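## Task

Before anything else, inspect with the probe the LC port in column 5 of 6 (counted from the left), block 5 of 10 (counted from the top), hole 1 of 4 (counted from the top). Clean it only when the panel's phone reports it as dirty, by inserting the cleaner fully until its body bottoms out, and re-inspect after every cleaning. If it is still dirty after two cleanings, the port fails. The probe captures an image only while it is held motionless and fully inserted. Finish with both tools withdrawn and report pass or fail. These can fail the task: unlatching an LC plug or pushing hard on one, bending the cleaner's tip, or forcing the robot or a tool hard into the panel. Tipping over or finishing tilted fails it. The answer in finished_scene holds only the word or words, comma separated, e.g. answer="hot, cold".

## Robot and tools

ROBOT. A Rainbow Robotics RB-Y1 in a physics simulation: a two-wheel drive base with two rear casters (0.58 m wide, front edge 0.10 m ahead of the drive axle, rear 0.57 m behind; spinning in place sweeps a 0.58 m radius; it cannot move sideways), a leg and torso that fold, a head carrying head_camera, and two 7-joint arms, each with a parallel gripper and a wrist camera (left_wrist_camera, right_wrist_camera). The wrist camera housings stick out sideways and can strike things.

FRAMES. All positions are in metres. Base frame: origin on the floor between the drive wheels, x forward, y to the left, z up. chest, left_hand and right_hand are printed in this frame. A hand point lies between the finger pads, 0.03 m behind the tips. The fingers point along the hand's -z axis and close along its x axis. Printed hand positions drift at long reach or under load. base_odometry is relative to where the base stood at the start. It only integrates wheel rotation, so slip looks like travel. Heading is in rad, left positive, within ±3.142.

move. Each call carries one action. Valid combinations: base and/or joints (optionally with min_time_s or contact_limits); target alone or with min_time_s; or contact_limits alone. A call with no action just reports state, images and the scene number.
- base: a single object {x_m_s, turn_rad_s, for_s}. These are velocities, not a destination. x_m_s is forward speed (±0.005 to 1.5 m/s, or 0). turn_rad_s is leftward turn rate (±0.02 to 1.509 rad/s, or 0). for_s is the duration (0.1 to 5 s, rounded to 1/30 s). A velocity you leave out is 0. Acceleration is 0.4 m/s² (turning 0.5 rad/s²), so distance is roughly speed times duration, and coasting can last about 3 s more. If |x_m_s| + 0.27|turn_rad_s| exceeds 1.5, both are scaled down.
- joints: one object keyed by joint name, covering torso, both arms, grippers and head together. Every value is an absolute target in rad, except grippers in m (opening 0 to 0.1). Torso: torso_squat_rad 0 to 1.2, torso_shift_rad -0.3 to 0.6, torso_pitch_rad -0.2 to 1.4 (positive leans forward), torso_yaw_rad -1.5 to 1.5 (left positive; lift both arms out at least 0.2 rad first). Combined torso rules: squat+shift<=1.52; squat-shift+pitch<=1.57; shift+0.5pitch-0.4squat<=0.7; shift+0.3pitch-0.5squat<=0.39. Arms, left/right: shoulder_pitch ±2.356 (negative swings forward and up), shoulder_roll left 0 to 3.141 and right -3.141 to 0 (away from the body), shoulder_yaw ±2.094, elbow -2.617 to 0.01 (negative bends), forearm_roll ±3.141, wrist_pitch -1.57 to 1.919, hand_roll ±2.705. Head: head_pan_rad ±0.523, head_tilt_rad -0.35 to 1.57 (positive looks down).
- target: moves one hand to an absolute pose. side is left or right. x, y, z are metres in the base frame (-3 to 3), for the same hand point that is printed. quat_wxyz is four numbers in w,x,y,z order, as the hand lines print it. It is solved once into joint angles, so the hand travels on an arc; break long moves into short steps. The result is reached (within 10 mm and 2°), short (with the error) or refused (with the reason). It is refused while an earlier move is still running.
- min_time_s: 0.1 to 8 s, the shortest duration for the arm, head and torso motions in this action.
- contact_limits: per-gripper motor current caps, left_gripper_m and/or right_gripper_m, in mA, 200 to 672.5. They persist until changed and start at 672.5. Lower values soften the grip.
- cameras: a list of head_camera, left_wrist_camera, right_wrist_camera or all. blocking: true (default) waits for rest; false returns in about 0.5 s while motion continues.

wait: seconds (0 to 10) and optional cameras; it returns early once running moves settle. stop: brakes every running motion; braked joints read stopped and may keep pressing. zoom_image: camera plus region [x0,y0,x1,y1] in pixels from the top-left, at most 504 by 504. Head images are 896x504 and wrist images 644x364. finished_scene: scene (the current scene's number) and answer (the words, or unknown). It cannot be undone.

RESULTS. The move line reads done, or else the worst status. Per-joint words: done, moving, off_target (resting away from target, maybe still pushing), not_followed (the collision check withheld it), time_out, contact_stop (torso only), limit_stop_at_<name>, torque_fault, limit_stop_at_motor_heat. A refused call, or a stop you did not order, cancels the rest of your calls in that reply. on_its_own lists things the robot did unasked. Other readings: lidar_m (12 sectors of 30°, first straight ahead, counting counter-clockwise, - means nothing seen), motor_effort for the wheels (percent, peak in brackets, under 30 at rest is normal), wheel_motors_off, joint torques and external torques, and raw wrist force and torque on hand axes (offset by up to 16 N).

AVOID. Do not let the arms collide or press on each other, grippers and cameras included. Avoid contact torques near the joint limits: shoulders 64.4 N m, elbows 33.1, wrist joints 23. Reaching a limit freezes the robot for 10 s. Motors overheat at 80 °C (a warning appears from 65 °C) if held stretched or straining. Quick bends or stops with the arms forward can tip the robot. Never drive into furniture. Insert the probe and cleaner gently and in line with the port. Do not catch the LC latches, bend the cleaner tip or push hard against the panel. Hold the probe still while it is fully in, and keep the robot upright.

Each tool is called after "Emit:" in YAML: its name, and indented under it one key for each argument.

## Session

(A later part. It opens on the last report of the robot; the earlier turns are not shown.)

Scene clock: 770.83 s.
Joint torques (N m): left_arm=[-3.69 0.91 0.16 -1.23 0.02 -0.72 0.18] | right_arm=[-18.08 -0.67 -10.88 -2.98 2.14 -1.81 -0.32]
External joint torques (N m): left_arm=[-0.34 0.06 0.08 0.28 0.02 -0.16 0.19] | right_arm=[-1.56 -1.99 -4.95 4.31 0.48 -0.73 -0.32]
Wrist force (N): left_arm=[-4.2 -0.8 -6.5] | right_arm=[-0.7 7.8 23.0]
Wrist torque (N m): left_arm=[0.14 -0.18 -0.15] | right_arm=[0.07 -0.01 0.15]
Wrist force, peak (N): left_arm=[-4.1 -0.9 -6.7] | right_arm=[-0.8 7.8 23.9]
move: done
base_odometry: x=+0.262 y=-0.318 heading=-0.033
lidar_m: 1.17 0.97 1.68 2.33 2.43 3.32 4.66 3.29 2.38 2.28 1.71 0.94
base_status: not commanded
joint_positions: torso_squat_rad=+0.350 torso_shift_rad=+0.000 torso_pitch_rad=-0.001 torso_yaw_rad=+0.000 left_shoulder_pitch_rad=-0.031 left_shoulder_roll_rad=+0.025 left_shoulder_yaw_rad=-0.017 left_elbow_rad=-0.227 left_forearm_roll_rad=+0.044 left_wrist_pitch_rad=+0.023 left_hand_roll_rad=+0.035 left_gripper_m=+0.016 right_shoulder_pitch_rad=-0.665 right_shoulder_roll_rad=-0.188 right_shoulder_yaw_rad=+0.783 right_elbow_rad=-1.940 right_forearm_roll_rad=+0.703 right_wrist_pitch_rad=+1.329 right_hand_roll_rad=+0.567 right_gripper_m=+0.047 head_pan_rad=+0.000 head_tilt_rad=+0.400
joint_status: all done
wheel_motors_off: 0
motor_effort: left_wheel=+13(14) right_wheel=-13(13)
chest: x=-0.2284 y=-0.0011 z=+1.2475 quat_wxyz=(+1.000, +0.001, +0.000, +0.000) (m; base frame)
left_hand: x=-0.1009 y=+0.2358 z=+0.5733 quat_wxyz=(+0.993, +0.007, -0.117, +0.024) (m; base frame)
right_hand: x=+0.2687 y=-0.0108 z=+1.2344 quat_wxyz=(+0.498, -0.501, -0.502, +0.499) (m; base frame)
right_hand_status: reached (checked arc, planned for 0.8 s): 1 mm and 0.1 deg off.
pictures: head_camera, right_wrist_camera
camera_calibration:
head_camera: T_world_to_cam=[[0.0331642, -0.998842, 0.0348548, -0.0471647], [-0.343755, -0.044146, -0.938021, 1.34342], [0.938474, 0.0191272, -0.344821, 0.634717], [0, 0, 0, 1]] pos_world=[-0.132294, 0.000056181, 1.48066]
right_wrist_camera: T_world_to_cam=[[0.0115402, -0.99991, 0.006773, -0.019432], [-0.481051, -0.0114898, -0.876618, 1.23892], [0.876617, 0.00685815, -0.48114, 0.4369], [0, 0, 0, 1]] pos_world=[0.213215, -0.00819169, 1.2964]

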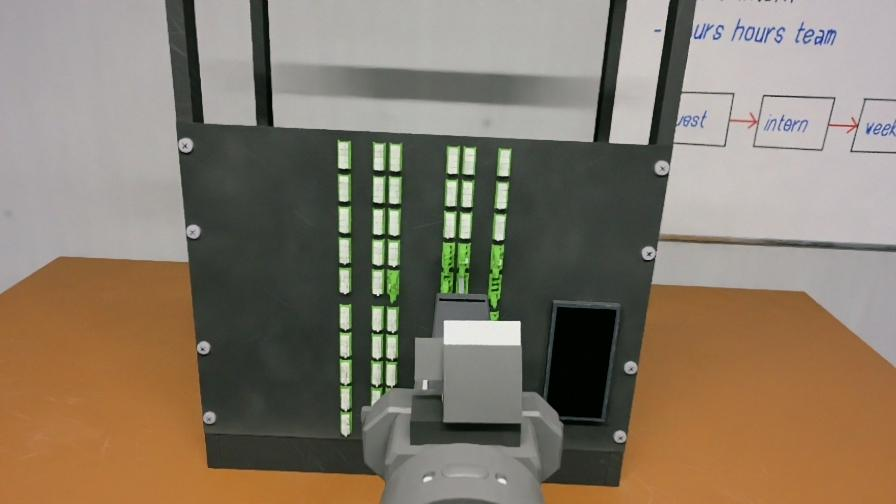

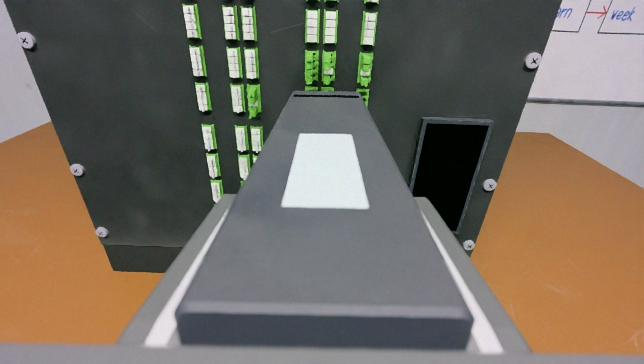

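Emit:
wait:
  seconds: 1.5
  cameras: ["head_camera", "right_wrist_camera"]

Emit:
zoom_image:
  camera: "head_camera"
  region: [420, 240, 640, 430]

Scene clock: 781.30 s.
Joint torques (N m): left_arm=[-3.38 0.68 -0.01 -1.17 0.16 -0.57 0.14] | right_arm=[-18.17 -0.97 -10.71 -2.99 2.1 -1.97 -0.21]
External joint torques (N m): left_arm=[-0.03 -0.17 -0.08 0.34 0.15 -0.01 0.15] | right_arm=[-1.66 -2.3 -4.77 4.3 0.44 -0.89 -0.21]
Wrist force (N): left_arm=[-3.4 -1.3 -6.5] | right_arm=[-1.0 8.0 23.1]
Wrist torque (N m): left_arm=[0.21 -0.11 -0.13] | right_arm=[0.01 -0.04 0.13]
Wrist force, peak (N): left_arm=[-4.8 -1.2 -6.4] | right_arm=[-1.0 8.3 23.5]
base_odometry: x=+0.262 y=-0.318 heading=-0.033
lidar_m: 1.18 0.96 1.68 2.34 2.43 3.32 4.65 3.28 2.39 2.28 1.70 0.93
base_status: not commanded
joint_positions: torso_squat_rad=+0.350 torso_shift_rad=+0.000 torso_pitch_rad=-0.001 torso_yaw_rad=+0.000 left_shoulder_pitch_rad=-0.031 left_shoulder_roll_rad=+0.025 left_shoulder_yaw_rad=-0.017 left_elbow_rad=-0.227 left_forearm_roll_rad=+0.044 left_wrist_pitch_rad=+0.023 left_hand_roll_rad=+0.035 left_gripper_m=+0.016 right_shoulder_pitch_rad=-0.665 right_shoulder_roll_rad=-0.188 right_shoulder_yaw_rad=+0.783 right_elbow_rad=-1.940 right_forearm_roll_rad=+0.703 right_wrist_pitch_rad=+1.329 right_hand_roll_rad=+0.567 right_gripper_m=+0.047 head_pan_rad=+0.000 head_tilt_rad=+0.400
joint_status: all done
wheel_motors_off: 0
motor_effort: left_wheel=+13(14) right_wheel=-13(13)
chest: x=-0.2284 y=-0.0011 z=+1.2475 quat_wxyz=(+1.000, +0.001, +0.000, +0.000) (m; base frame)
left_hand: x=-0.1009 y=+0.2358 z=+0.5733 quat_wxyz=(+0.993, +0.007, -0.117, +0.024) (m; base frame)
right_hand: x=+0.2687 y=-0.0108 z=+1.2344 quat_wxyz=(+0.498, -0.501, -0.502, +0.499) (m; base frame)
right_hand_status: reached (checked arc, planned for 0.8 s): 1 mm and 0.1 deg off.
wait: 1.50 s; at rest from the start
pictures: head_camera, right_wrist_camera
camera_calibration:
head_camera: T_world_to_cam=[[0.0331642, -0.998842, 0.0348548, -0.0471647], [-0.343755, -0.044146, -0.938021, 1.34342], [0.938474, 0.0191272, -0.344821, 0.634717], [0, 0, 0, 1]] pos_world=[-0.132294, 0.000056181, 1.48066]
right_wrist_camera: T_world_to_cam=[[0.0115402, -0.99991, 0.006773, -0.019432], [-0.481051, -0.0114898, -0.876618, 1.23892], [0.876617, 0.00685815, -0.48114, 0.4369], [0, 0, 0, 1]] pos_world=[0.213215, -0.00819169, 1.2964]

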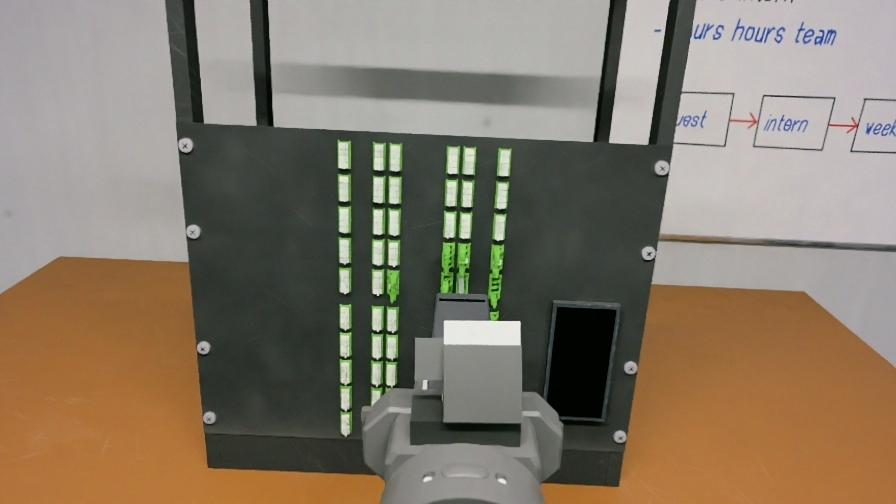

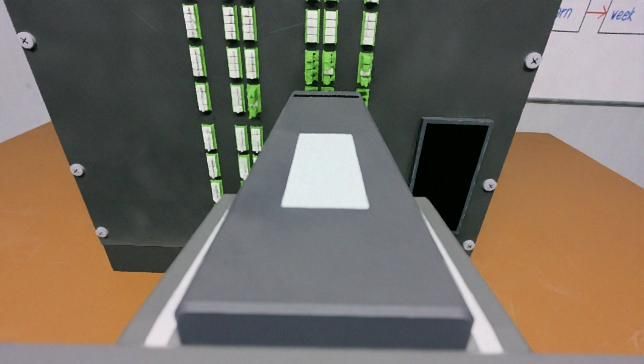

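Scaled by 2.291 from the camera's 896x504 image, which has a finer 1280x720 frame.

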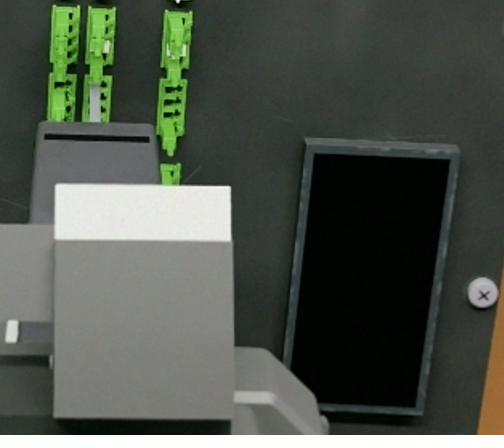

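Emit:
zoom_image:
  camera: "right_wrist_camera"
  region: [150, 80, 330, 330]

Emit:
zoom_image:
  camera: "right_wrist_camera"
  region: [320, 80, 500, 330]

Scaled by 2.016 from the camera's 644x364 image, which has a finer 1265x715 frame.

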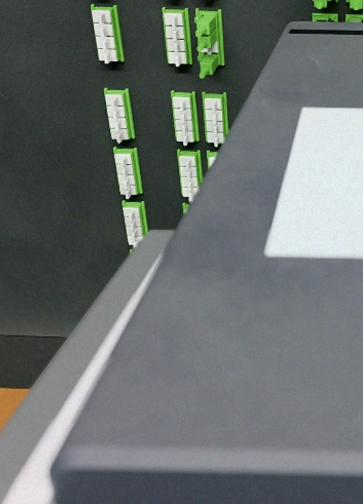

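Scaled by 2.016 from the camera's 644x364 image, which has a finer 1265x715 frame.

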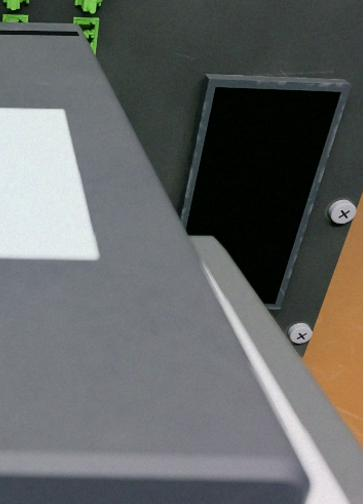

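Emit:
move:
  target: {"side": "right", "x": 0.25, "y": -0.0108, "z": 1.2350, "quat_wxyz": [0.49835, -0.50165, -0.50165, 0.49835]}
  min_time_s: 1.5

Emit:
move:
  target: {"side": "right", "x": 0.255, "y": -0.0108, "z": 1.2229, "quat_wxyz": [0.4899, -0.5099, -0.5182, 0.4812]}
  min_time_s: 1.5
  cameras: ["head_camera", "right_wrist_camera"]

Emit:
zoom_image:
  camera: "head_camera"
  region: [454, 266, 474, 286]

Emit:
zoom_image:
  camera: "right_wrist_camera"
  region: [316, 78, 336, 98]

Scene clock: 884.33 s.
Joint torques (N m): left_arm=[-3.68 0.8 -0.05 -1.2 -0.01 -0.6 0.1] | right_arm=[-14.5 2.84 -4.73 -7.77 2.48 -1.11 0.43]
External joint torques (N m): left_arm=[-0.35 -0.05 -0.12 0.3 -0.02 -0.05 0.11] | right_arm=[1.19 1.07 0.99 -0.56 0.83 0 0.44]
Wrist force (N): left_arm=[-3.7 -1.1 -6.2] | right_arm=[-0.1 8.1 -1.3]
Wrist torque (N m): left_arm=[0.17 -0.11 -0.11] | right_arm=[-0.29 -0.22 0.13]
Wrist force, peak (N): left_arm=[-4.8 -1.0 -6.7] | right_arm=[-1.0 8.0 23.8]
move: done
base_odometry: x=+0.262 y=-0.318 heading=-0.033
lidar_m: 1.18 0.97 1.69 2.34 2.43 3.30 4.66 3.29 2.39 2.28 1.70 0.93
base_status: not commanded
joint_positions: torso_squat_rad=+0.350 torso_shift_rad=+0.000 torso_pitch_rad=+0.000 torso_yaw_rad=+0.000 left_shoulder_pitch_rad=-0.031 left_shoulder_roll_rad=+0.025 left_shoulder_yaw_rad=-0.017 left_elbow_rad=-0.227 left_forearm_roll_rad=+0.044 left_wrist_pitch_rad=+0.023 left_hand_roll_rad=+0.035 left_gripper_m=+0.016 right_shoulder_pitch_rad=-0.634 right_shoulder_roll_rad=-0.185 right_shoulder_yaw_rad=+0.812 right_elbow_rad=-2.008 right_forearm_roll_rad=+0.731 right_wrist_pitch_rad=+1.376 right_hand_roll_rad=+0.590 right_gripper_m=+0.047 head_pan_rad=+0.000 head_tilt_rad=+0.400
joint_status: all done
wheel_motors_off: 0
motor_effort: left_wheel=+10(14) right_wheel=-17(18)
chest: x=-0.2280 y=-0.0010 z=+1.2475 quat_wxyz=(+1.000, +0.001, +0.000, +0.000) (m; base frame)
left_hand: x=-0.1009 y=+0.2358 z=+0.5732 quat_wxyz=(+0.993, +0.007, -0.116, +0.024) (m; base frame)
right_hand: x=+0.2506 y=-0.0109 z=+1.2346 quat_wxyz=(+0.499, -0.502, -0.501, +0.499) (m; base frame)
right_hand_status: reached (checked arc, planned for 1.5 s): 1 mm and 0.1 deg off.
pictures: none

Scene clock: 886.17 s.
Joint torques (N m): left_arm=[-4.17 1.03 -0.89 -1.27 0.07 -0.74 0.31] | right_arm=[-14.31 -0.04 -4.53 -7.03 2.39 -1.46 -0.21]
External joint torques (N m): left_arm=[-0.85 0.17 -0.96 0.23 0.07 -0.18 0.33] | right_arm=[1.31 -1.9 1.29 0.51 0.7 -0.49 -0.2]
Wrist force (N): left_arm=[-3.1 -1.3 -6.2] | right_arm=[-0.5 7.9 -1.1]
Wrist torque (N m): left_arm=[0.19 -0.08 -0.16] | right_arm=[-0.23 -0.26 0.22]
Wrist force, peak (N): left_arm=[-4.7 -0.8 -6.3] | right_arm=[-0.5 8.0 -1.5]
move: done
base_odometry: x=+0.262 y=-0.318 heading=-0.033
lidar_m: 1.18 0.98 1.67 2.34 2.42 3.29 4.66 3.29 2.39 2.28 1.70 0.93
base_status: not commanded
joint_positions: torso_squat_rad=+0.350 torso_shift_rad=+0.000 torso_pitch_rad=+0.000 torso_yaw_rad=+0.000 left_shoulder_pitch_rad=-0.031 left_shoulder_roll_rad=+0.025 left_shoulder_yaw_rad=-0.017 left_elbow_rad=-0.227 left_forearm_roll_rad=+0.044 left_wrist_pitch_rad=+0.023 left_hand_roll_rad=+0.035 left_gripper_m=+0.016 right_shoulder_pitch_rad=-0.606 right_shoulder_roll_rad=-0.201 right_shoulder_yaw_rad=+0.845 right_elbow_rad=-1.955 right_forearm_roll_rad=+0.813 right_wrist_pitch_rad=+1.305 right_hand_roll_rad=+0.487 right_gripper_m=+0.047 head_pan_rad=+0.000 head_tilt_rad=+0.400
joint_status: all done
wheel_motors_off: 0
motor_effort: left_wheel=+12(12) right_wheel=-18(18)
chest: x=-0.2280 y=-0.0010 z=+1.2475 quat_wxyz=(+1.000, +0.001, +0.000, +0.000) (m; base frame)
left_hand: x=-0.1009 y=+0.2358 z=+0.5732 quat_wxyz=(+0.993, +0.007, -0.116, +0.024) (m; base frame)
right_hand: x=+0.2550 y=-0.0107 z=+1.2229 quat_wxyz=(+0.490, -0.510, -0.518, +0.481) (m; base frame)
right_hand_status: reached (checked arc, planned for 1.5 s): 0 mm and 0.0 deg off.
pictures: head_camera, right_wrist_camera
camera_calibration:
head_camera: T_world_to_cam=[[0.0332234, -0.998837, 0.0349296, -0.0472907], [-0.344378, -0.0442494, -0.937788, 1.34323], [0.938243, 0.0191275, -0.345448, 0.634956], [0, 0, 0, 1]] pos_world=[-0.131593, 0.0000564004, 1.48066]
right_wrist_camera: T_world_to_cam=[[0.0100749, -0.9999, -0.00989155, 0.00157937], [-0.436533, 0.00450162, -0.899677, 1.23921], [0.899632, 0.0133821, -0.436445, 0.382961], [0, 0, 0, 1]] pos_world=[0.196415, -0.00912406, 1.28204]

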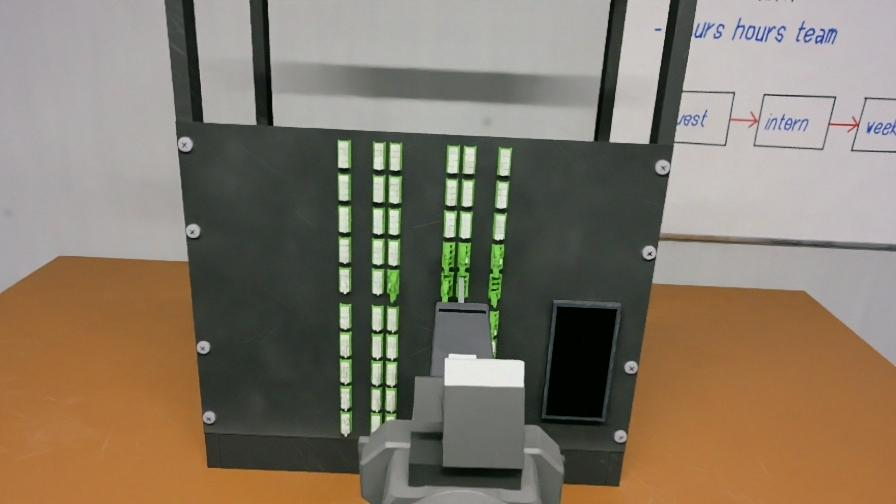

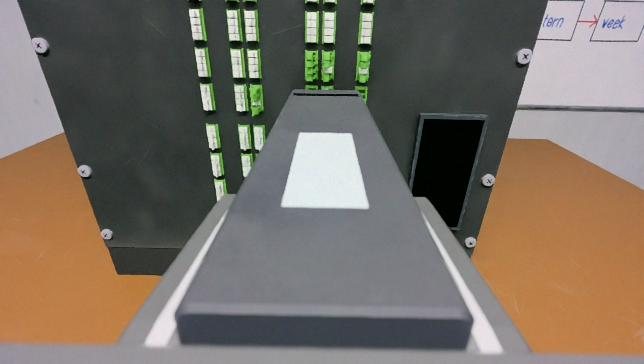

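Scaled by 25.200 from the camera's 896x504 image, which has a finer 1280x720 frame.

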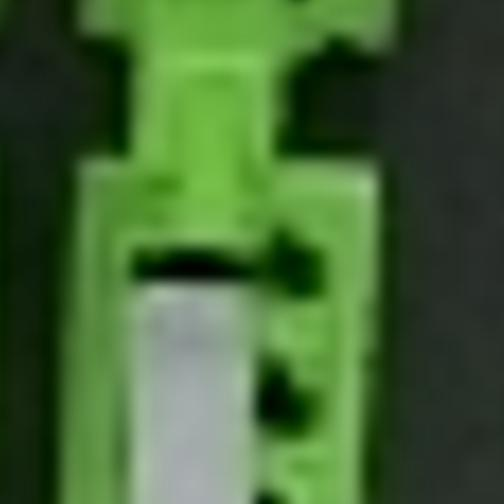

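Scaled by 25.200 from the camera's 644x364 image, which has a finer 1265x715 frame.

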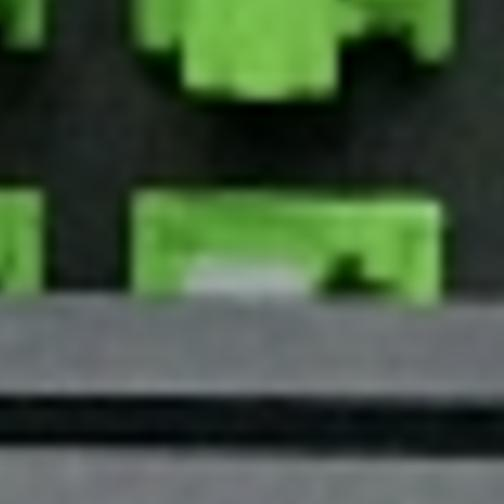

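Emit:
move:
  target: {"side": "right", "x": 0.2615, "y": -0.0110, "z": 1.2208, "quat_wxyz": [0.4899, -0.5099, -0.5182, 0.4812]}
  min_time_s: 1.5
  cameras: ["head_camera", "right_wrist_camera"]

Emit:
zoom_image:
  camera: "head_camera"
  region: [454, 266, 474, 286]

Emit:
zoom_image:
  camera: "right_wrist_camera"
  region: [316, 78, 336, 98]

Scene clock: 914.20 s.
Joint torques (N m): left_arm=[-3.89 0.94 -0.03 -1.12 0.02 -0.71 0.31] | right_arm=[-16.9 0.19 -7.04 -6.97 2.05 -1.5 -0.42]
External joint torques (N m): left_arm=[-0.56 0.09 -0.1 0.38 0.01 -0.16 0.32] | right_arm=[-1.03 -1.55 -1.15 0.62 0.35 -0.56 -0.41]
Wrist force (N): left_arm=[-4.1 -0.6 -5.2] | right_arm=[-0.4 7.8 -0.9]
Wrist torque (N m): left_arm=[0.15 -0.19 -0.10] | right_arm=[-0.25 -0.27 0.22]
Wrist force, peak (N): left_arm=[-4.5 -0.7 -6.9] | right_arm=[-0.5 8.3 -1.3]
move: done
base_odometry: x=+0.262 y=-0.318 heading=-0.033
lidar_m: 1.18 0.97 1.68 2.33 2.42 3.30 4.66 3.27 2.38 2.28 1.69 0.93
base_status: not commanded
joint_positions: torso_squat_rad=+0.350 torso_shift_rad=+0.000 torso_pitch_rad=+0.000 torso_yaw_rad=+0.000 left_shoulder_pitch_rad=-0.031 left_shoulder_roll_rad=+0.025 left_shoulder_yaw_rad=-0.017 left_elbow_rad=-0.227 left_forearm_roll_rad=+0.044 left_wrist_pitch_rad=+0.023 left_hand_roll_rad=+0.035 left_gripper_m=+0.016 right_shoulder_pitch_rad=-0.613 right_shoulder_roll_rad=-0.203 right_shoulder_yaw_rad=+0.838 right_elbow_rad=-1.930 right_forearm_roll_rad=+0.809 right_wrist_pitch_rad=+1.288 right_hand_roll_rad=+0.473 right_gripper_m=+0.047 head_pan_rad=+0.000 head_tilt_rad=+0.400
joint_status: all done
wheel_motors_off: 0
motor_effort: left_wheel=+11(12) right_wheel=-18(18)
chest: x=-0.2280 y=-0.0010 z=+1.2475 quat_wxyz=(+1.000, +0.001, +0.000, +0.000) (m; base frame)
left_hand: x=-0.1009 y=+0.2358 z=+0.5732 quat_wxyz=(+0.993, +0.007, -0.116, +0.024) (m; base frame)
right_hand: x=+0.2612 y=-0.0110 z=+1.2205 quat_wxyz=(+0.490, -0.510, -0.518, +0.481) (m; base frame)
right_hand_status: reached (checked arc, planned for 1.5 s): 0 mm and 0.1 deg off.
pictures: head_camera, right_wrist_camera
camera_calibration:
head_camera: T_world_to_cam=[[0.0332234, -0.998837, 0.0349296, -0.0472907], [-0.344378, -0.0442494, -0.937788, 1.34323], [0.938243, 0.0191275, -0.345448, 0.634956], [0, 0, 0, 1]] pos_world=[-0.131593, 0.0000564004, 1.48066]
right_wrist_camera: T_world_to_cam=[[0.0100217, -0.999902, -0.00976246, 0.00114011], [-0.437096, 0.00440037, -0.899404, 1.23961], [0.899359, 0.0132807, -0.437009, 0.377158], [0, 0, 0, 1]] pos_world=[0.202617, -0.00932368, 1.27974]

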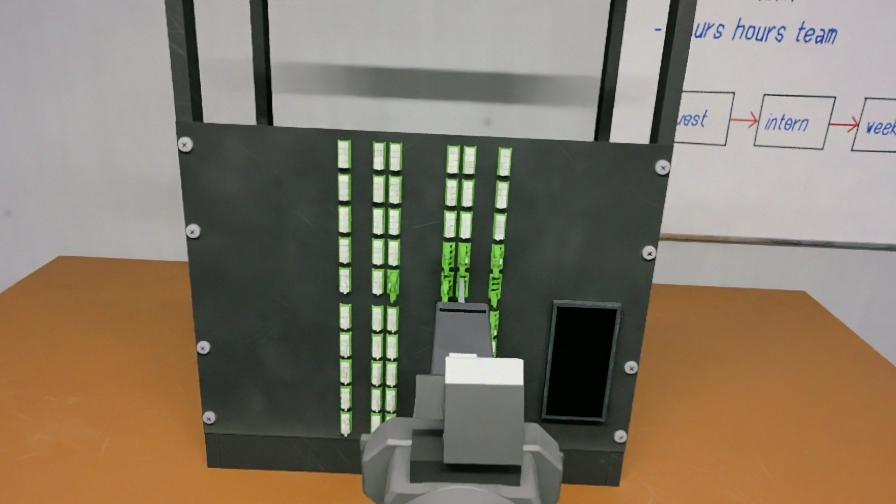

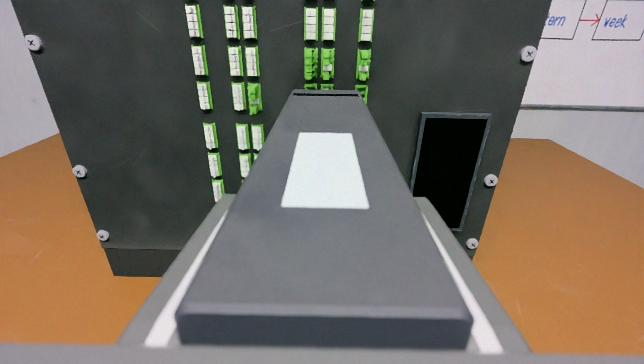

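Scaled by 25.200 from the camera's 896x504 image, which has a finer 1280x720 frame.

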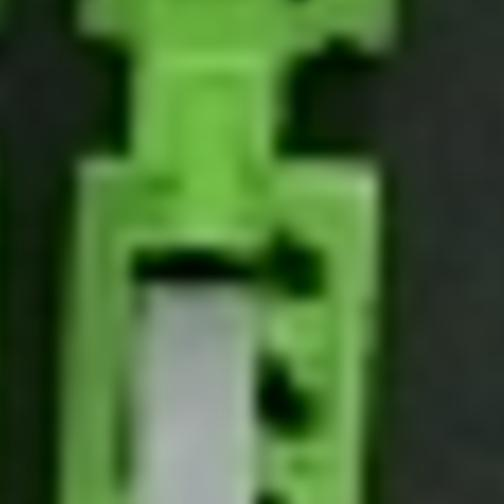

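Scaled by 25.200 from the camera's 644x364 image, which has a finer 1265x715 frame.

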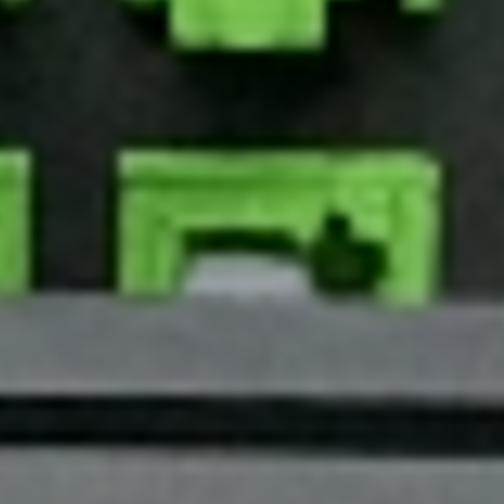

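Emit:
move:
  target: {"side": "right", "x": 0.266, "y": -0.0110, "z": 1.2211, "quat_wxyz": [0.4899, -0.5099, -0.5182, 0.4812]}
  min_time_s: 1.5
  cameras: ["head_camera", "right_wrist_camera"]

Emit:
zoom_image:
  camera: "head_camera"
  region: [454, 266, 474, 286]

Emit:
zoom_image:
  camera: "right_wrist_camera"
  region: [316, 78, 336, 98]

Scene clock: 927.23 s.
Joint torques (N m): left_arm=[-3.42 0.92 0.02 -1.24 0.03 -0.76 0.26] | right_arm=[-16.15 2.03 -7.61 -6.65 2.27 -0.89 -0.32]
External joint torques (N m): left_arm=[-0.09 0.07 -0.05 0.26 0.03 -0.2 0.27] | right_arm=[-0.07 0.4 -1.66 0.94 0.57 0.04 -0.32]
Wrist force (N): left_arm=[-3.2 -1.2 -6.4] | right_arm=[1.2 7.4 -0.9]
Wrist torque (N m): left_arm=[0.21 -0.12 -0.14] | right_arm=[-0.23 -0.47 0.20]
Wrist force, peak (N): left_arm=[-4.4 -1.6 -6.6] | right_arm=[-0.5 8.2 -1.2]
move: done
base_odometry: x=+0.262 y=-0.318 heading=-0.033
lidar_m: 1.17 0.97 1.67 2.34 2.43 3.30 4.66 3.27 2.38 2.28 1.68 0.93
base_status: not commanded
joint_positions: torso_squat_rad=+0.350 torso_shift_rad=+0.000 torso_pitch_rad=+0.000 torso_yaw_rad=+0.000 left_shoulder_pitch_rad=-0.031 left_shoulder_roll_rad=+0.025 left_shoulder_yaw_rad=-0.017 left_elbow_rad=-0.227 left_forearm_roll_rad=+0.044 left_wrist_pitch_rad=+0.023 left_hand_roll_rad=+0.035 left_gripper_m=+0.016 right_shoulder_pitch_rad=-0.622 right_shoulder_roll_rad=-0.203 right_shoulder_yaw_rad=+0.831 right_elbow_rad=-1.913 right_forearm_roll_rad=+0.802 right_wrist_pitch_rad=+1.278 right_hand_roll_rad=+0.468 right_gripper_m=+0.047 head_pan_rad=+0.000 head_tilt_rad=+0.400
joint_status: all done
wheel_motors_off: 0
motor_effort: left_wheel=+11(12) right_wheel=-18(18)
chest: x=-0.2280 y=-0.0010 z=+1.2475 quat_wxyz=(+1.000, +0.001, +0.000, +0.000) (m; base frame)
left_hand: x=-0.1009 y=+0.2358 z=+0.5732 quat_wxyz=(+0.993, +0.007, -0.116, +0.024) (m; base frame)
right_hand: x=+0.2658 y=-0.0110 z=+1.2209 quat_wxyz=(+0.490, -0.510, -0.518, +0.481) (m; base frame)
right_hand_status: reached (checked arc, planned for 1.5 s): 0 mm and 0.0 deg off.
pictures: head_camera, right_wrist_camera
camera_calibration:
head_camera: T_world_to_cam=[[0.0332234, -0.998837, 0.0349296, -0.0472874], [-0.344378, -0.0442494, -0.937788, 1.3432], [0.938243, 0.0191275, -0.345448, 0.63505], [0, 0, 0, 1]] pos_world=[-0.131693, 0.0000564004, 1.48066]
right_wrist_camera: T_world_to_cam=[[0.0101116, -0.999905, -0.00935374, 0.000555734], [-0.436607, 0.0040006, -0.899643, 1.24209], [0.899595, 0.0131808, -0.436526, 0.372484], [0, 0, 0, 1]] pos_world=[0.207215, -0.00932304, 1.28004]

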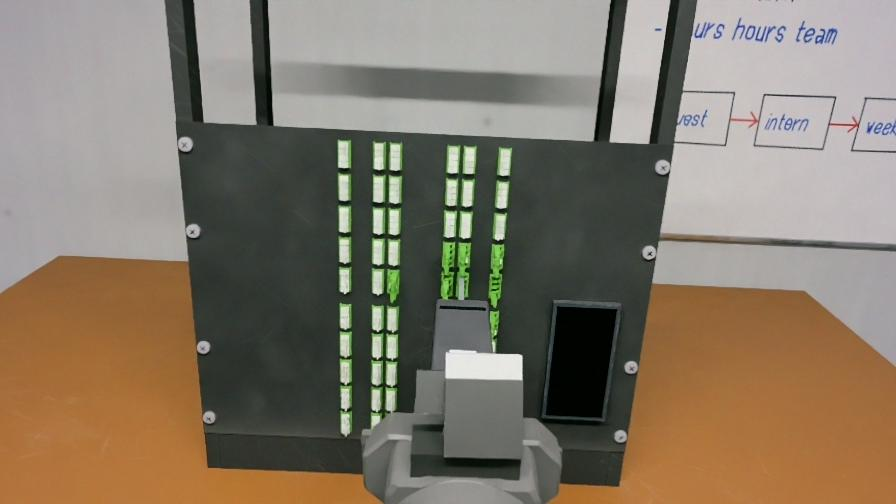

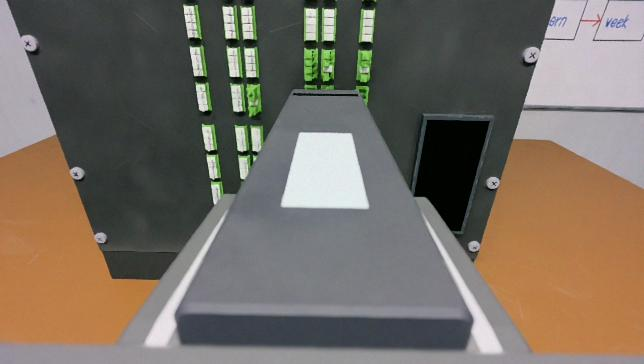

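Scaled by 25.200 from the camera's 896x504 image, which has a finer 1280x720 frame.

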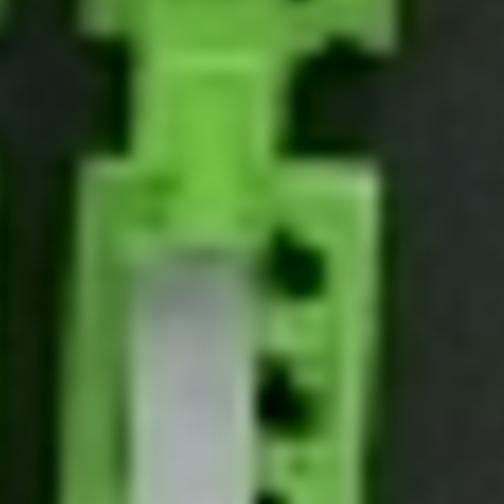

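Scaled by 25.200 from the camera's 644x364 image, which has a finer 1265x715 frame.

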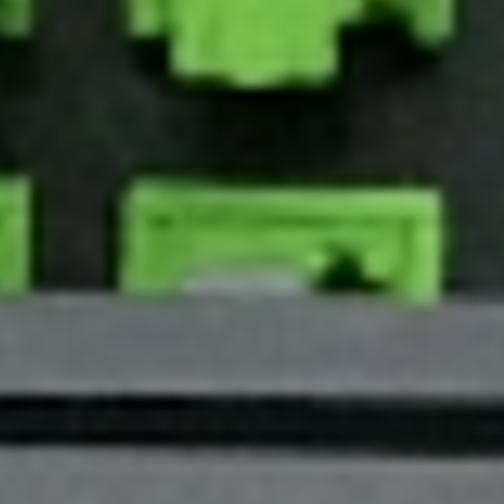

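Emit:
move:
  target: {"side": "right", "x": 0.2685, "y": -0.0107, "z": 1.2211, "quat_wxyz": [0.4899, -0.5099, -0.5182, 0.4812]}
  min_time_s: 1.5

Scene clock: 935.33 s.
Joint torques (N m): left_arm=[-3.3 0.55 -0.49 -1.3 0.05 -0.67 0.08] | right_arm=[-16.35 2.76 -7.54 -6.76 2.21 -1.07 -0.39]
External joint torques (N m): left_arm=[0.03 -0.3 -0.56 0.2 0.05 -0.11 0.09] | right_arm=[-0.14 1.18 -1.57 0.84 0.51 -0.14 -0.38]
Wrist force (N): left_arm=[-3.9 -0.8 -6.0] | right_arm=[0.5 7.2 -0.6]
Wrist torque (N m): left_arm=[0.18 -0.14 -0.13] | right_arm=[-0.30 -0.44 0.23]
Wrist force, peak (N): left_arm=[-4.4 -1.1 -6.8] | right_arm=[0.8 8.1 -0.9]
move: done
base_odometry: x=+0.262 y=-0.318 heading=-0.033
lidar_m: 1.18 0.97 1.69 2.33 2.42 3.31 4.65 3.28 2.36 2.29 1.68 0.93
base_status: not commanded
joint_positions: torso_squat_rad=+0.350 torso_shift_rad=+0.000 torso_pitch_rad=+0.000 torso_yaw_rad=+0.000 left_shoulder_pitch_rad=-0.031 left_shoulder_roll_rad=+0.025 left_shoulder_yaw_rad=-0.017 left_elbow_rad=-0.227 left_forearm_roll_rad=+0.044 left_wrist_pitch_rad=+0.023 left_hand_roll_rad=+0.035 left_gripper_m=+0.016 right_shoulder_pitch_rad=-0.627 right_shoulder_roll_rad=-0.202 right_shoulder_yaw_rad=+0.827 right_elbow_rad=-1.902 right_forearm_roll_rad=+0.799 right_wrist_pitch_rad=+1.272 right_hand_roll_rad=+0.464 right_gripper_m=+0.047 head_pan_rad=+0.000 head_tilt_rad=+0.400
joint_status: all done
wheel_motors_off: 0
motor_effort: left_wheel=+9(12) right_wheel=-18(18)
chest: x=-0.2280 y=-0.0010 z=+1.2475 quat_wxyz=(+1.000, +0.001, +0.000, +0.000) (m; base frame)
left_hand: x=-0.1009 y=+0.2358 z=+0.5732 quat_wxyz=(+0.993, +0.007, -0.116, +0.024) (m; base frame)
right_hand: x=+0.2684 y=-0.0107 z=+1.2208 quat_wxyz=(+0.490, -0.510, -0.518, +0.481) (m; base frame)
right_hand_status: reached (checked arc, planned for 1.5 s): 0 mm and 0.0 deg off.
pictures: none

Emit:
move:
  target: {"side": "right", "x": 0.2710, "y": -0.0107, "z": 1.2211, "quat_wxyz": [0.4899, -0.5099, -0.5182, 0.4812]}
  min_time_s: 1
  cameras: ["head_camera", "right_wrist_camera"]

Scene clock: 970.77 s.
Joint torques (N m): left_arm=[-3.91 0.63 -0.39 -1.18 0.08 -0.56 0.45] | right_arm=[-16.61 2.12 -7.81 -6.65 2.29 -0.91 -0.33]
External joint torques (N m): left_arm=[-0.58 -0.22 -0.46 0.32 0.07 0 0.46] | right_arm=[-0.29 0.59 -1.81 0.96 0.59 0.01 -0.32]
Wrist force (N): left_arm=[-3.5 -0.8 -5.3] | right_arm=[0.4 7.6 -1.0]
Wrist torque (N m): left_arm=[0.15 -0.10 -0.11] | right_arm=[-0.34 -0.45 0.21]
Wrist force, peak (N): left_arm=[-4.6 -2.3 -6.4] | right_arm=[0.4 8.2 -0.9]
move: done
base_odometry: x=+0.262 y=-0.318 heading=-0.033
lidar_m: 1.18 0.98 1.67 2.33 2.42 3.30 4.66 3.29 2.39 2.29 1.70 0.94
base_status: not commanded
joint_positions: torso_squat_rad=+0.350 torso_shift_rad=+0.000 torso_pitch_rad=+0.000 torso_yaw_rad=+0.000 left_shoulder_pitch_rad=-0.031 left_shoulder_roll_rad=+0.025 left_shoulder_yaw_rad=-0.017 left_elbow_rad=-0.227 left_forearm_roll_rad=+0.044 left_wrist_pitch_rad=+0.023 left_hand_roll_rad=+0.035 left_gripper_m=+0.016 right_shoulder_pitch_rad=-0.632 right_shoulder_roll_rad=-0.202 right_shoulder_yaw_rad=+0.823 right_elbow_rad=-1.893 right_forearm_roll_rad=+0.796 right_wrist_pitch_rad=+1.266 right_hand_roll_rad=+0.461 right_gripper_m=+0.047 head_pan_rad=+0.000 head_tilt_rad=+0.400
joint_status: all done
wheel_motors_off: 0
motor_effort: left_wheel=+11(12) right_wheel=-18(18)
chest: x=-0.2280 y=-0.0010 z=+1.2475 quat_wxyz=(+1.000, +0.001, +0.000, +0.000) (m; base frame)
left_hand: x=-0.1009 y=+0.2358 z=+0.5732 quat_wxyz=(+0.993, +0.007, -0.116, +0.024) (m; base frame)
right_hand: x=+0.2709 y=-0.0107 z=+1.2209 quat_wxyz=(+0.490, -0.510, -0.518, +0.481) (m; base frame)
right_hand_status: reached (checked arc, planned for 1.0 s): 0 mm and 0.0 deg off.
pictures: head_camera, right_wrist_camera
camera_calibration:
head_camera: T_world_to_cam=[[0.0332234, -0.998837, 0.0349296, -0.0472874], [-0.344378, -0.0442494, -0.937788, 1.3432], [0.938243, 0.0191275, -0.345448, 0.63505], [0, 0, 0, 1]] pos_world=[-0.131693, 0.0000564004, 1.48066]
right_wrist_camera: T_world_to_cam=[[0.0100657, -0.999907, -0.00921858, 0.000641239], [-0.436486, 0.00390082, -0.899703, 1.24436], [0.899655, 0.0130799, -0.436406, 0.367725], [0, 0, 0, 1]] pos_world=[0.212315, -0.00902267, 1.28004]

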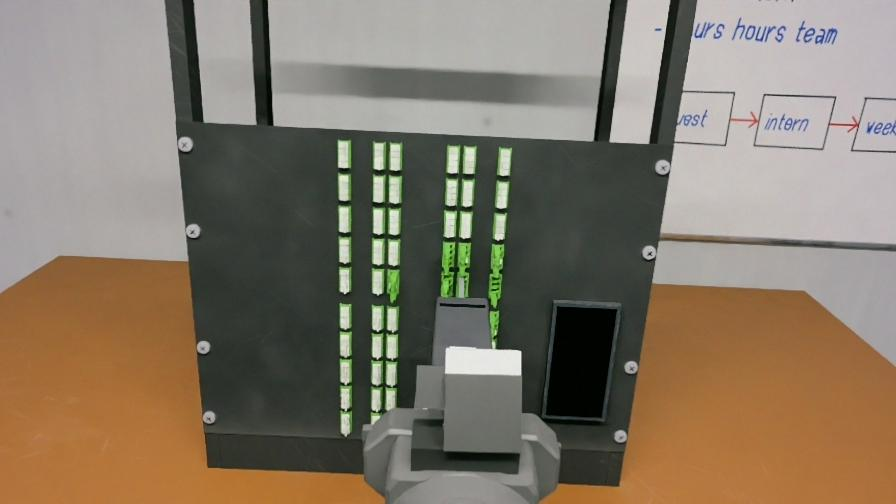

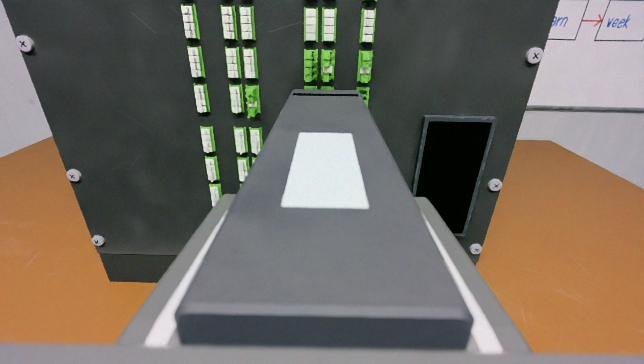

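Emit:
move:
  target: {"side": "right", "x": 0.2740, "y": -0.0107, "z": 1.2211, "quat_wxyz": [0.4899, -0.5099, -0.5182, 0.4812]}
  min_time_s: 1

Emit:
move:
  target: {"side": "right", "x": 0.2770, "y": -0.0107, "z": 1.2211, "quat_wxyz": [0.4899, -0.5099, -0.5182, 0.4812]}
  min_time_s: 1
  cameras: ["head_camera", "right_wrist_camera"]

Scene clock: 986.30 s.
Joint torques (N m): left_arm=[-4.13 0.82 -0.42 -1.2 0.15 -0.62 0.2] | right_arm=[-16.75 1.75 -7.9 -6.64 2.25 -0.82 -0.48]
External joint torques (N m): left_arm=[-0.8 -0.03 -0.49 0.3 0.15 -0.07 0.21] | right_arm=[-0.29 0.3 -1.87 0.97 0.55 0.09 -0.47]
Wrist force (N): left_arm=[-3.9 -1.2 -6.4] | right_arm=[0.4 7.2 -0.8]
Wrist torque (N m): left_arm=[0.19 -0.14 -0.18] | right_arm=[-0.32 -0.54 0.21]
Wrist force, peak (N): left_arm=[-4.9 -0.8 -7.3] | right_arm=[0.0 8.2 -1.1]
move: done
base_odometry: x=+0.262 y=-0.318 heading=-0.033
lidar_m: 1.18 0.97 1.69 2.34 2.44 3.31 4.66 3.27 2.36 2.28 1.68 0.93
base_status: not commanded
joint_positions: torso_squat_rad=+0.350 torso_shift_rad=+0.000 torso_pitch_rad=+0.000 torso_yaw_rad=+0.000 left_shoulder_pitch_rad=-0.031 left_shoulder_roll_rad=+0.025 left_shoulder_yaw_rad=-0.017 left_elbow_rad=-0.227 left_forearm_roll_rad=+0.044 left_wrist_pitch_rad=+0.023 left_hand_roll_rad=+0.035 left_gripper_m=+0.016 right_shoulder_pitch_rad=-0.637 right_shoulder_roll_rad=-0.201 right_shoulder_yaw_rad=+0.819 right_elbow_rad=-1.882 right_forearm_roll_rad=+0.793 right_wrist_pitch_rad=+1.259 right_hand_roll_rad=+0.457 right_gripper_m=+0.047 head_pan_rad=+0.000 head_tilt_rad=+0.400
joint_status: all done
wheel_motors_off: 0
motor_effort: left_wheel=+12(12) right_wheel=-18(18)
chest: x=-0.2280 y=-0.0010 z=+1.2475 quat_wxyz=(+1.000, +0.001, +0.000, +0.000) (m; base frame)
left_hand: x=-0.1009 y=+0.2358 z=+0.5732 quat_wxyz=(+0.993, +0.007, -0.116, +0.024) (m; base frame)
right_hand: x=+0.2739 y=-0.0107 z=+1.2209 quat_wxyz=(+0.490, -0.510, -0.518, +0.481) (m; base frame)
right_hand_status: reached (checked arc, planned for 1.0 s): 0 mm and 0.0 deg off.
pictures: none

Scene clock: 987.63 s.
Joint torques (N m): left_arm=[-3.23 0.25 0.05 -1.09 0.23 -0.66 0.37] | right_arm=[-17.25 1.56 -8.3 -6.05 2.24 -0.96 -0.42]
External joint torques (N m): left_arm=[0.1 -0.6 -0.02 0.41 0.22 -0.1 0.38] | right_arm=[-0.66 0.17 -2.24 1.57 0.54 -0.06 -0.41]
Wrist force (N): left_arm=[-3.8 -1.0 -6.7] | right_arm=[0.2 7.4 3.3]
Wrist torque (N m): left_arm=[0.14 -0.14 -0.13] | right_arm=[-0.30 -0.45 0.18]
Wrist force, peak (N): left_arm=[-4.2 -0.6 -6.7] | right_arm=[0.6 7.7 3.2]
move: done
base_odometry: x=+0.262 y=-0.318 heading=-0.033
lidar_m: 1.17 0.98 1.68 2.33 2.44 3.31 4.65 3.29 2.38 2.29 1.71 0.94
base_status: not commanded
joint_positions: torso_squat_rad=+0.350 torso_shift_rad=+0.000 torso_pitch_rad=+0.000 torso_yaw_rad=+0.000 left_shoulder_pitch_rad=-0.031 left_shoulder_roll_rad=+0.025 left_shoulder_yaw_rad=-0.017 left_elbow_rad=-0.227 left_forearm_roll_rad=+0.044 left_wrist_pitch_rad=+0.023 left_hand_roll_rad=+0.035 left_gripper_m=+0.016 right_shoulder_pitch_rad=-0.643 right_shoulder_roll_rad=-0.201 right_shoulder_yaw_rad=+0.814 right_elbow_rad=-1.870 right_forearm_roll_rad=+0.789 right_wrist_pitch_rad=+1.252 right_hand_roll_rad=+0.453 right_gripper_m=+0.047 head_pan_rad=+0.000 head_tilt_rad=+0.400
joint_status: all done
wheel_motors_off: 0
motor_effort: left_wheel=+11(12) right_wheel=-17(18)
chest: x=-0.2280 y=-0.0010 z=+1.2475 quat_wxyz=(+1.000, +0.001, +0.000, +0.000) (m; base frame)
left_hand: x=-0.1009 y=+0.2358 z=+0.5732 quat_wxyz=(+0.993, +0.007, -0.116, +0.024) (m; base frame)
right_hand: x=+0.2768 y=-0.0106 z=+1.2208 quat_wxyz=(+0.490, -0.510, -0.518, +0.481) (m; base frame)
right_hand_status: reached (checked arc, planned for 1.0 s): 0 mm and 0.0 deg off.
pictures: head_camera, right_wrist_camera
camera_calibration:
head_camera: T_world_to_cam=[[0.0332234, -0.998837, 0.0349296, -0.0472874], [-0.344378, -0.0442494, -0.937788, 1.3432], [0.938243, 0.0191275, -0.345448, 0.63505], [0, 0, 0, 1]] pos_world=[-0.131693, 0.0000564004, 1.48066]
right_wrist_camera: T_world_to_cam=[[0.0102469, -0.999904, -0.00930603, 0.000753686], [-0.436526, 0.00389982, -0.899683, 1.24692], [0.899633, 0.0132813, -0.436444, 0.362471], [0, 0, 0, 1]] pos_world=[0.218215, -0.00892324, 1.28004]

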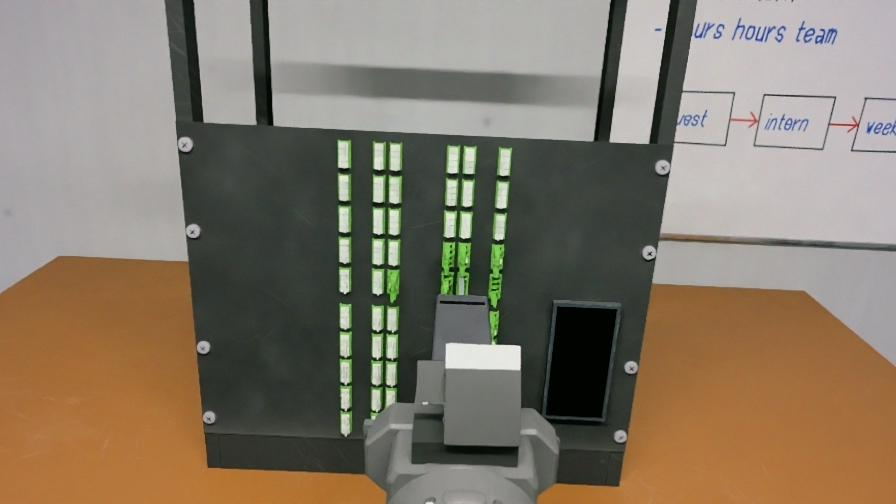

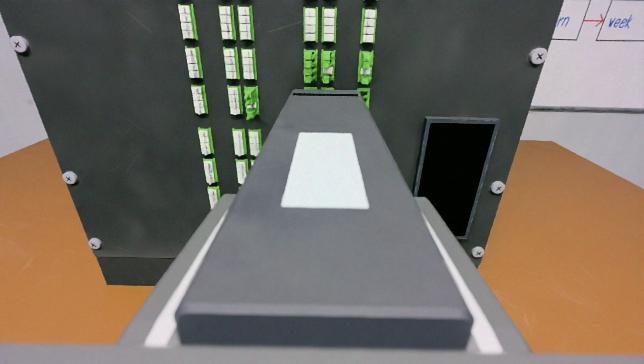

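Emit:
move:
  target: {"side": "right", "x": 0.2790, "y": -0.0107, "z": 1.2211, "quat_wxyz": [0.4899, -0.5099, -0.5182, 0.4812]}
  min_time_s: 1
  cameras: ["head_camera", "right_wrist_camera"]

Emit:
zoom_image:
  camera: "head_camera"
  region: [430, 230, 520, 320]

Scene clock: 997.77 s.
Joint torques (N m): left_arm=[-3.34 0.63 -0.31 -1.26 0.3 -0.83 0.2] | right_arm=[-19.39 0.07 -10.95 -3.75 2.12 -2.2 -0.35]
External joint torques (N m): left_arm=[0.01 -0.22 -0.38 0.25 0.3 -0.27 0.21] | right_arm=[-2.72 -1.29 -4.88 3.87 0.42 -1.3 -0.35]
Wrist force (N): left_arm=[-4.2 -1.0 -6.8] | right_arm=[-1.9 8.4 24.7]
Wrist torque (N m): left_arm=[0.17 -0.16 -0.12] | right_arm=[0.00 0.27 0.22]
Wrist force, peak (N): left_arm=[-4.0 -1.1 -7.0] | right_arm=[-2.2 8.5 25.1]
move: done
base_odometry: x=+0.262 y=-0.318 heading=-0.033
lidar_m: 1.18 0.98 1.68 2.33 2.45 3.30 4.65 3.28 2.37 2.29 1.70 0.94
base_status: not commanded
joint_positions: torso_squat_rad=+0.350 torso_shift_rad=+0.000 torso_pitch_rad=-0.001 torso_yaw_rad=+0.000 left_shoulder_pitch_rad=-0.031 left_shoulder_roll_rad=+0.025 left_shoulder_yaw_rad=-0.017 left_elbow_rad=-0.227 left_forearm_roll_rad=+0.044 left_wrist_pitch_rad=+0.023 left_hand_roll_rad=+0.035 left_gripper_m=+0.016 right_shoulder_pitch_rad=-0.646 right_shoulder_roll_rad=-0.200 right_shoulder_yaw_rad=+0.812 right_elbow_rad=-1.863 right_forearm_roll_rad=+0.787 right_wrist_pitch_rad=+1.248 right_hand_roll_rad=+0.451 right_gripper_m=+0.047 head_pan_rad=+0.000 head_tilt_rad=+0.400
joint_status: all done
wheel_motors_off: 0
motor_effort: left_wheel=+11(11) right_wheel=-17(18)
chest: x=-0.2284 y=-0.0010 z=+1.2475 quat_wxyz=(+1.000, +0.001, +0.000, +0.000) (m; base frame)
left_hand: x=-0.1009 y=+0.2358 z=+0.5733 quat_wxyz=(+0.993, +0.007, -0.117, +0.024) (m; base frame)
right_hand: x=+0.2781 y=-0.0104 z=+1.2209 quat_wxyz=(+0.490, -0.510, -0.518, +0.482) (m; base frame)
right_hand_status: reached (checked arc, planned for 1.0 s): 1 mm and 0.1 deg off.
pictures: head_camera, right_wrist_camera
camera_calibration:
head_camera: T_world_to_cam=[[0.033201, -0.998837, 0.0349495, -0.0472999], [-0.343785, -0.0442483, -0.938005, 1.34339], [0.938461, 0.0191275, -0.344854, 0.634765], [0, 0, 0, 1]] pos_world=[-0.132294, 0.0000563981, 1.48066]
right_wrist_camera: T_world_to_cam=[[0.010787, -0.999896, -0.00956704, 0.00115427], [-0.436528, 0.00389887, -0.899682, 1.24749], [0.899626, 0.0138812, -0.43644, 0.361303], [0, 0, 0, 1]] pos_world=[0.219513, -0.00872495, 1.28004]

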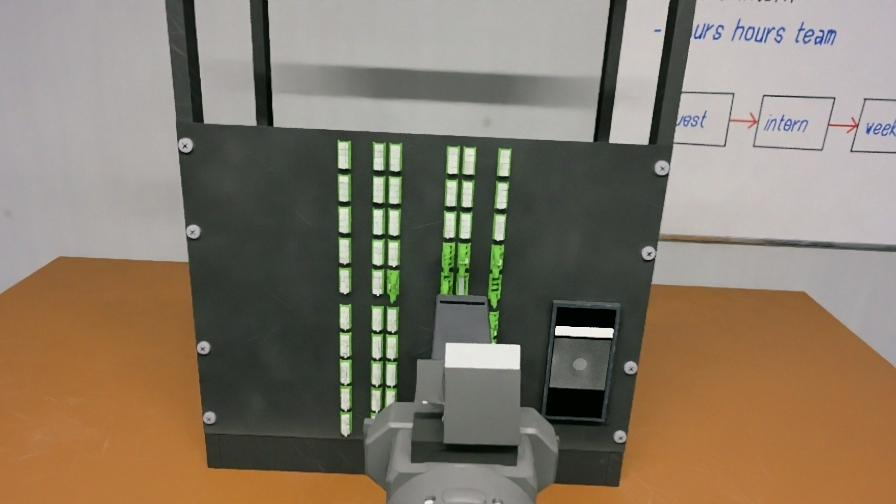

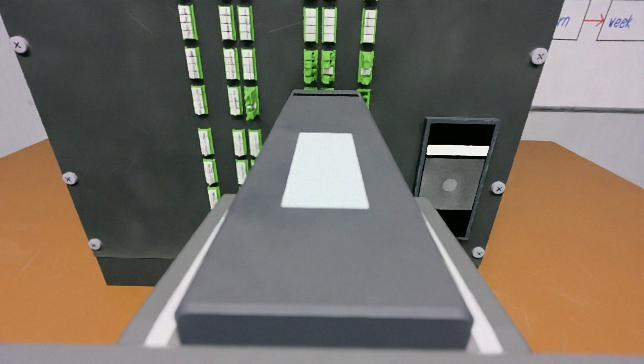

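Scaled by 5.600 from the camera's 896x504 image, which has a finer 1280x720 frame.

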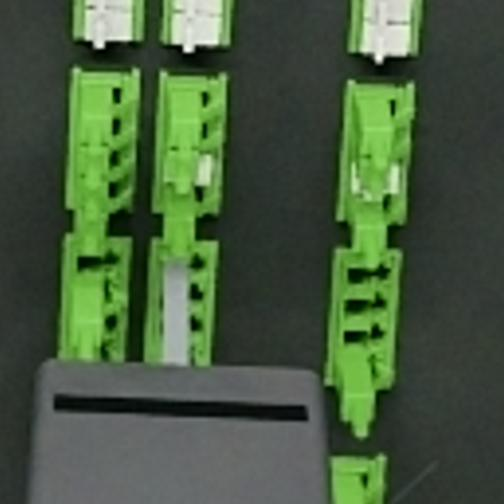

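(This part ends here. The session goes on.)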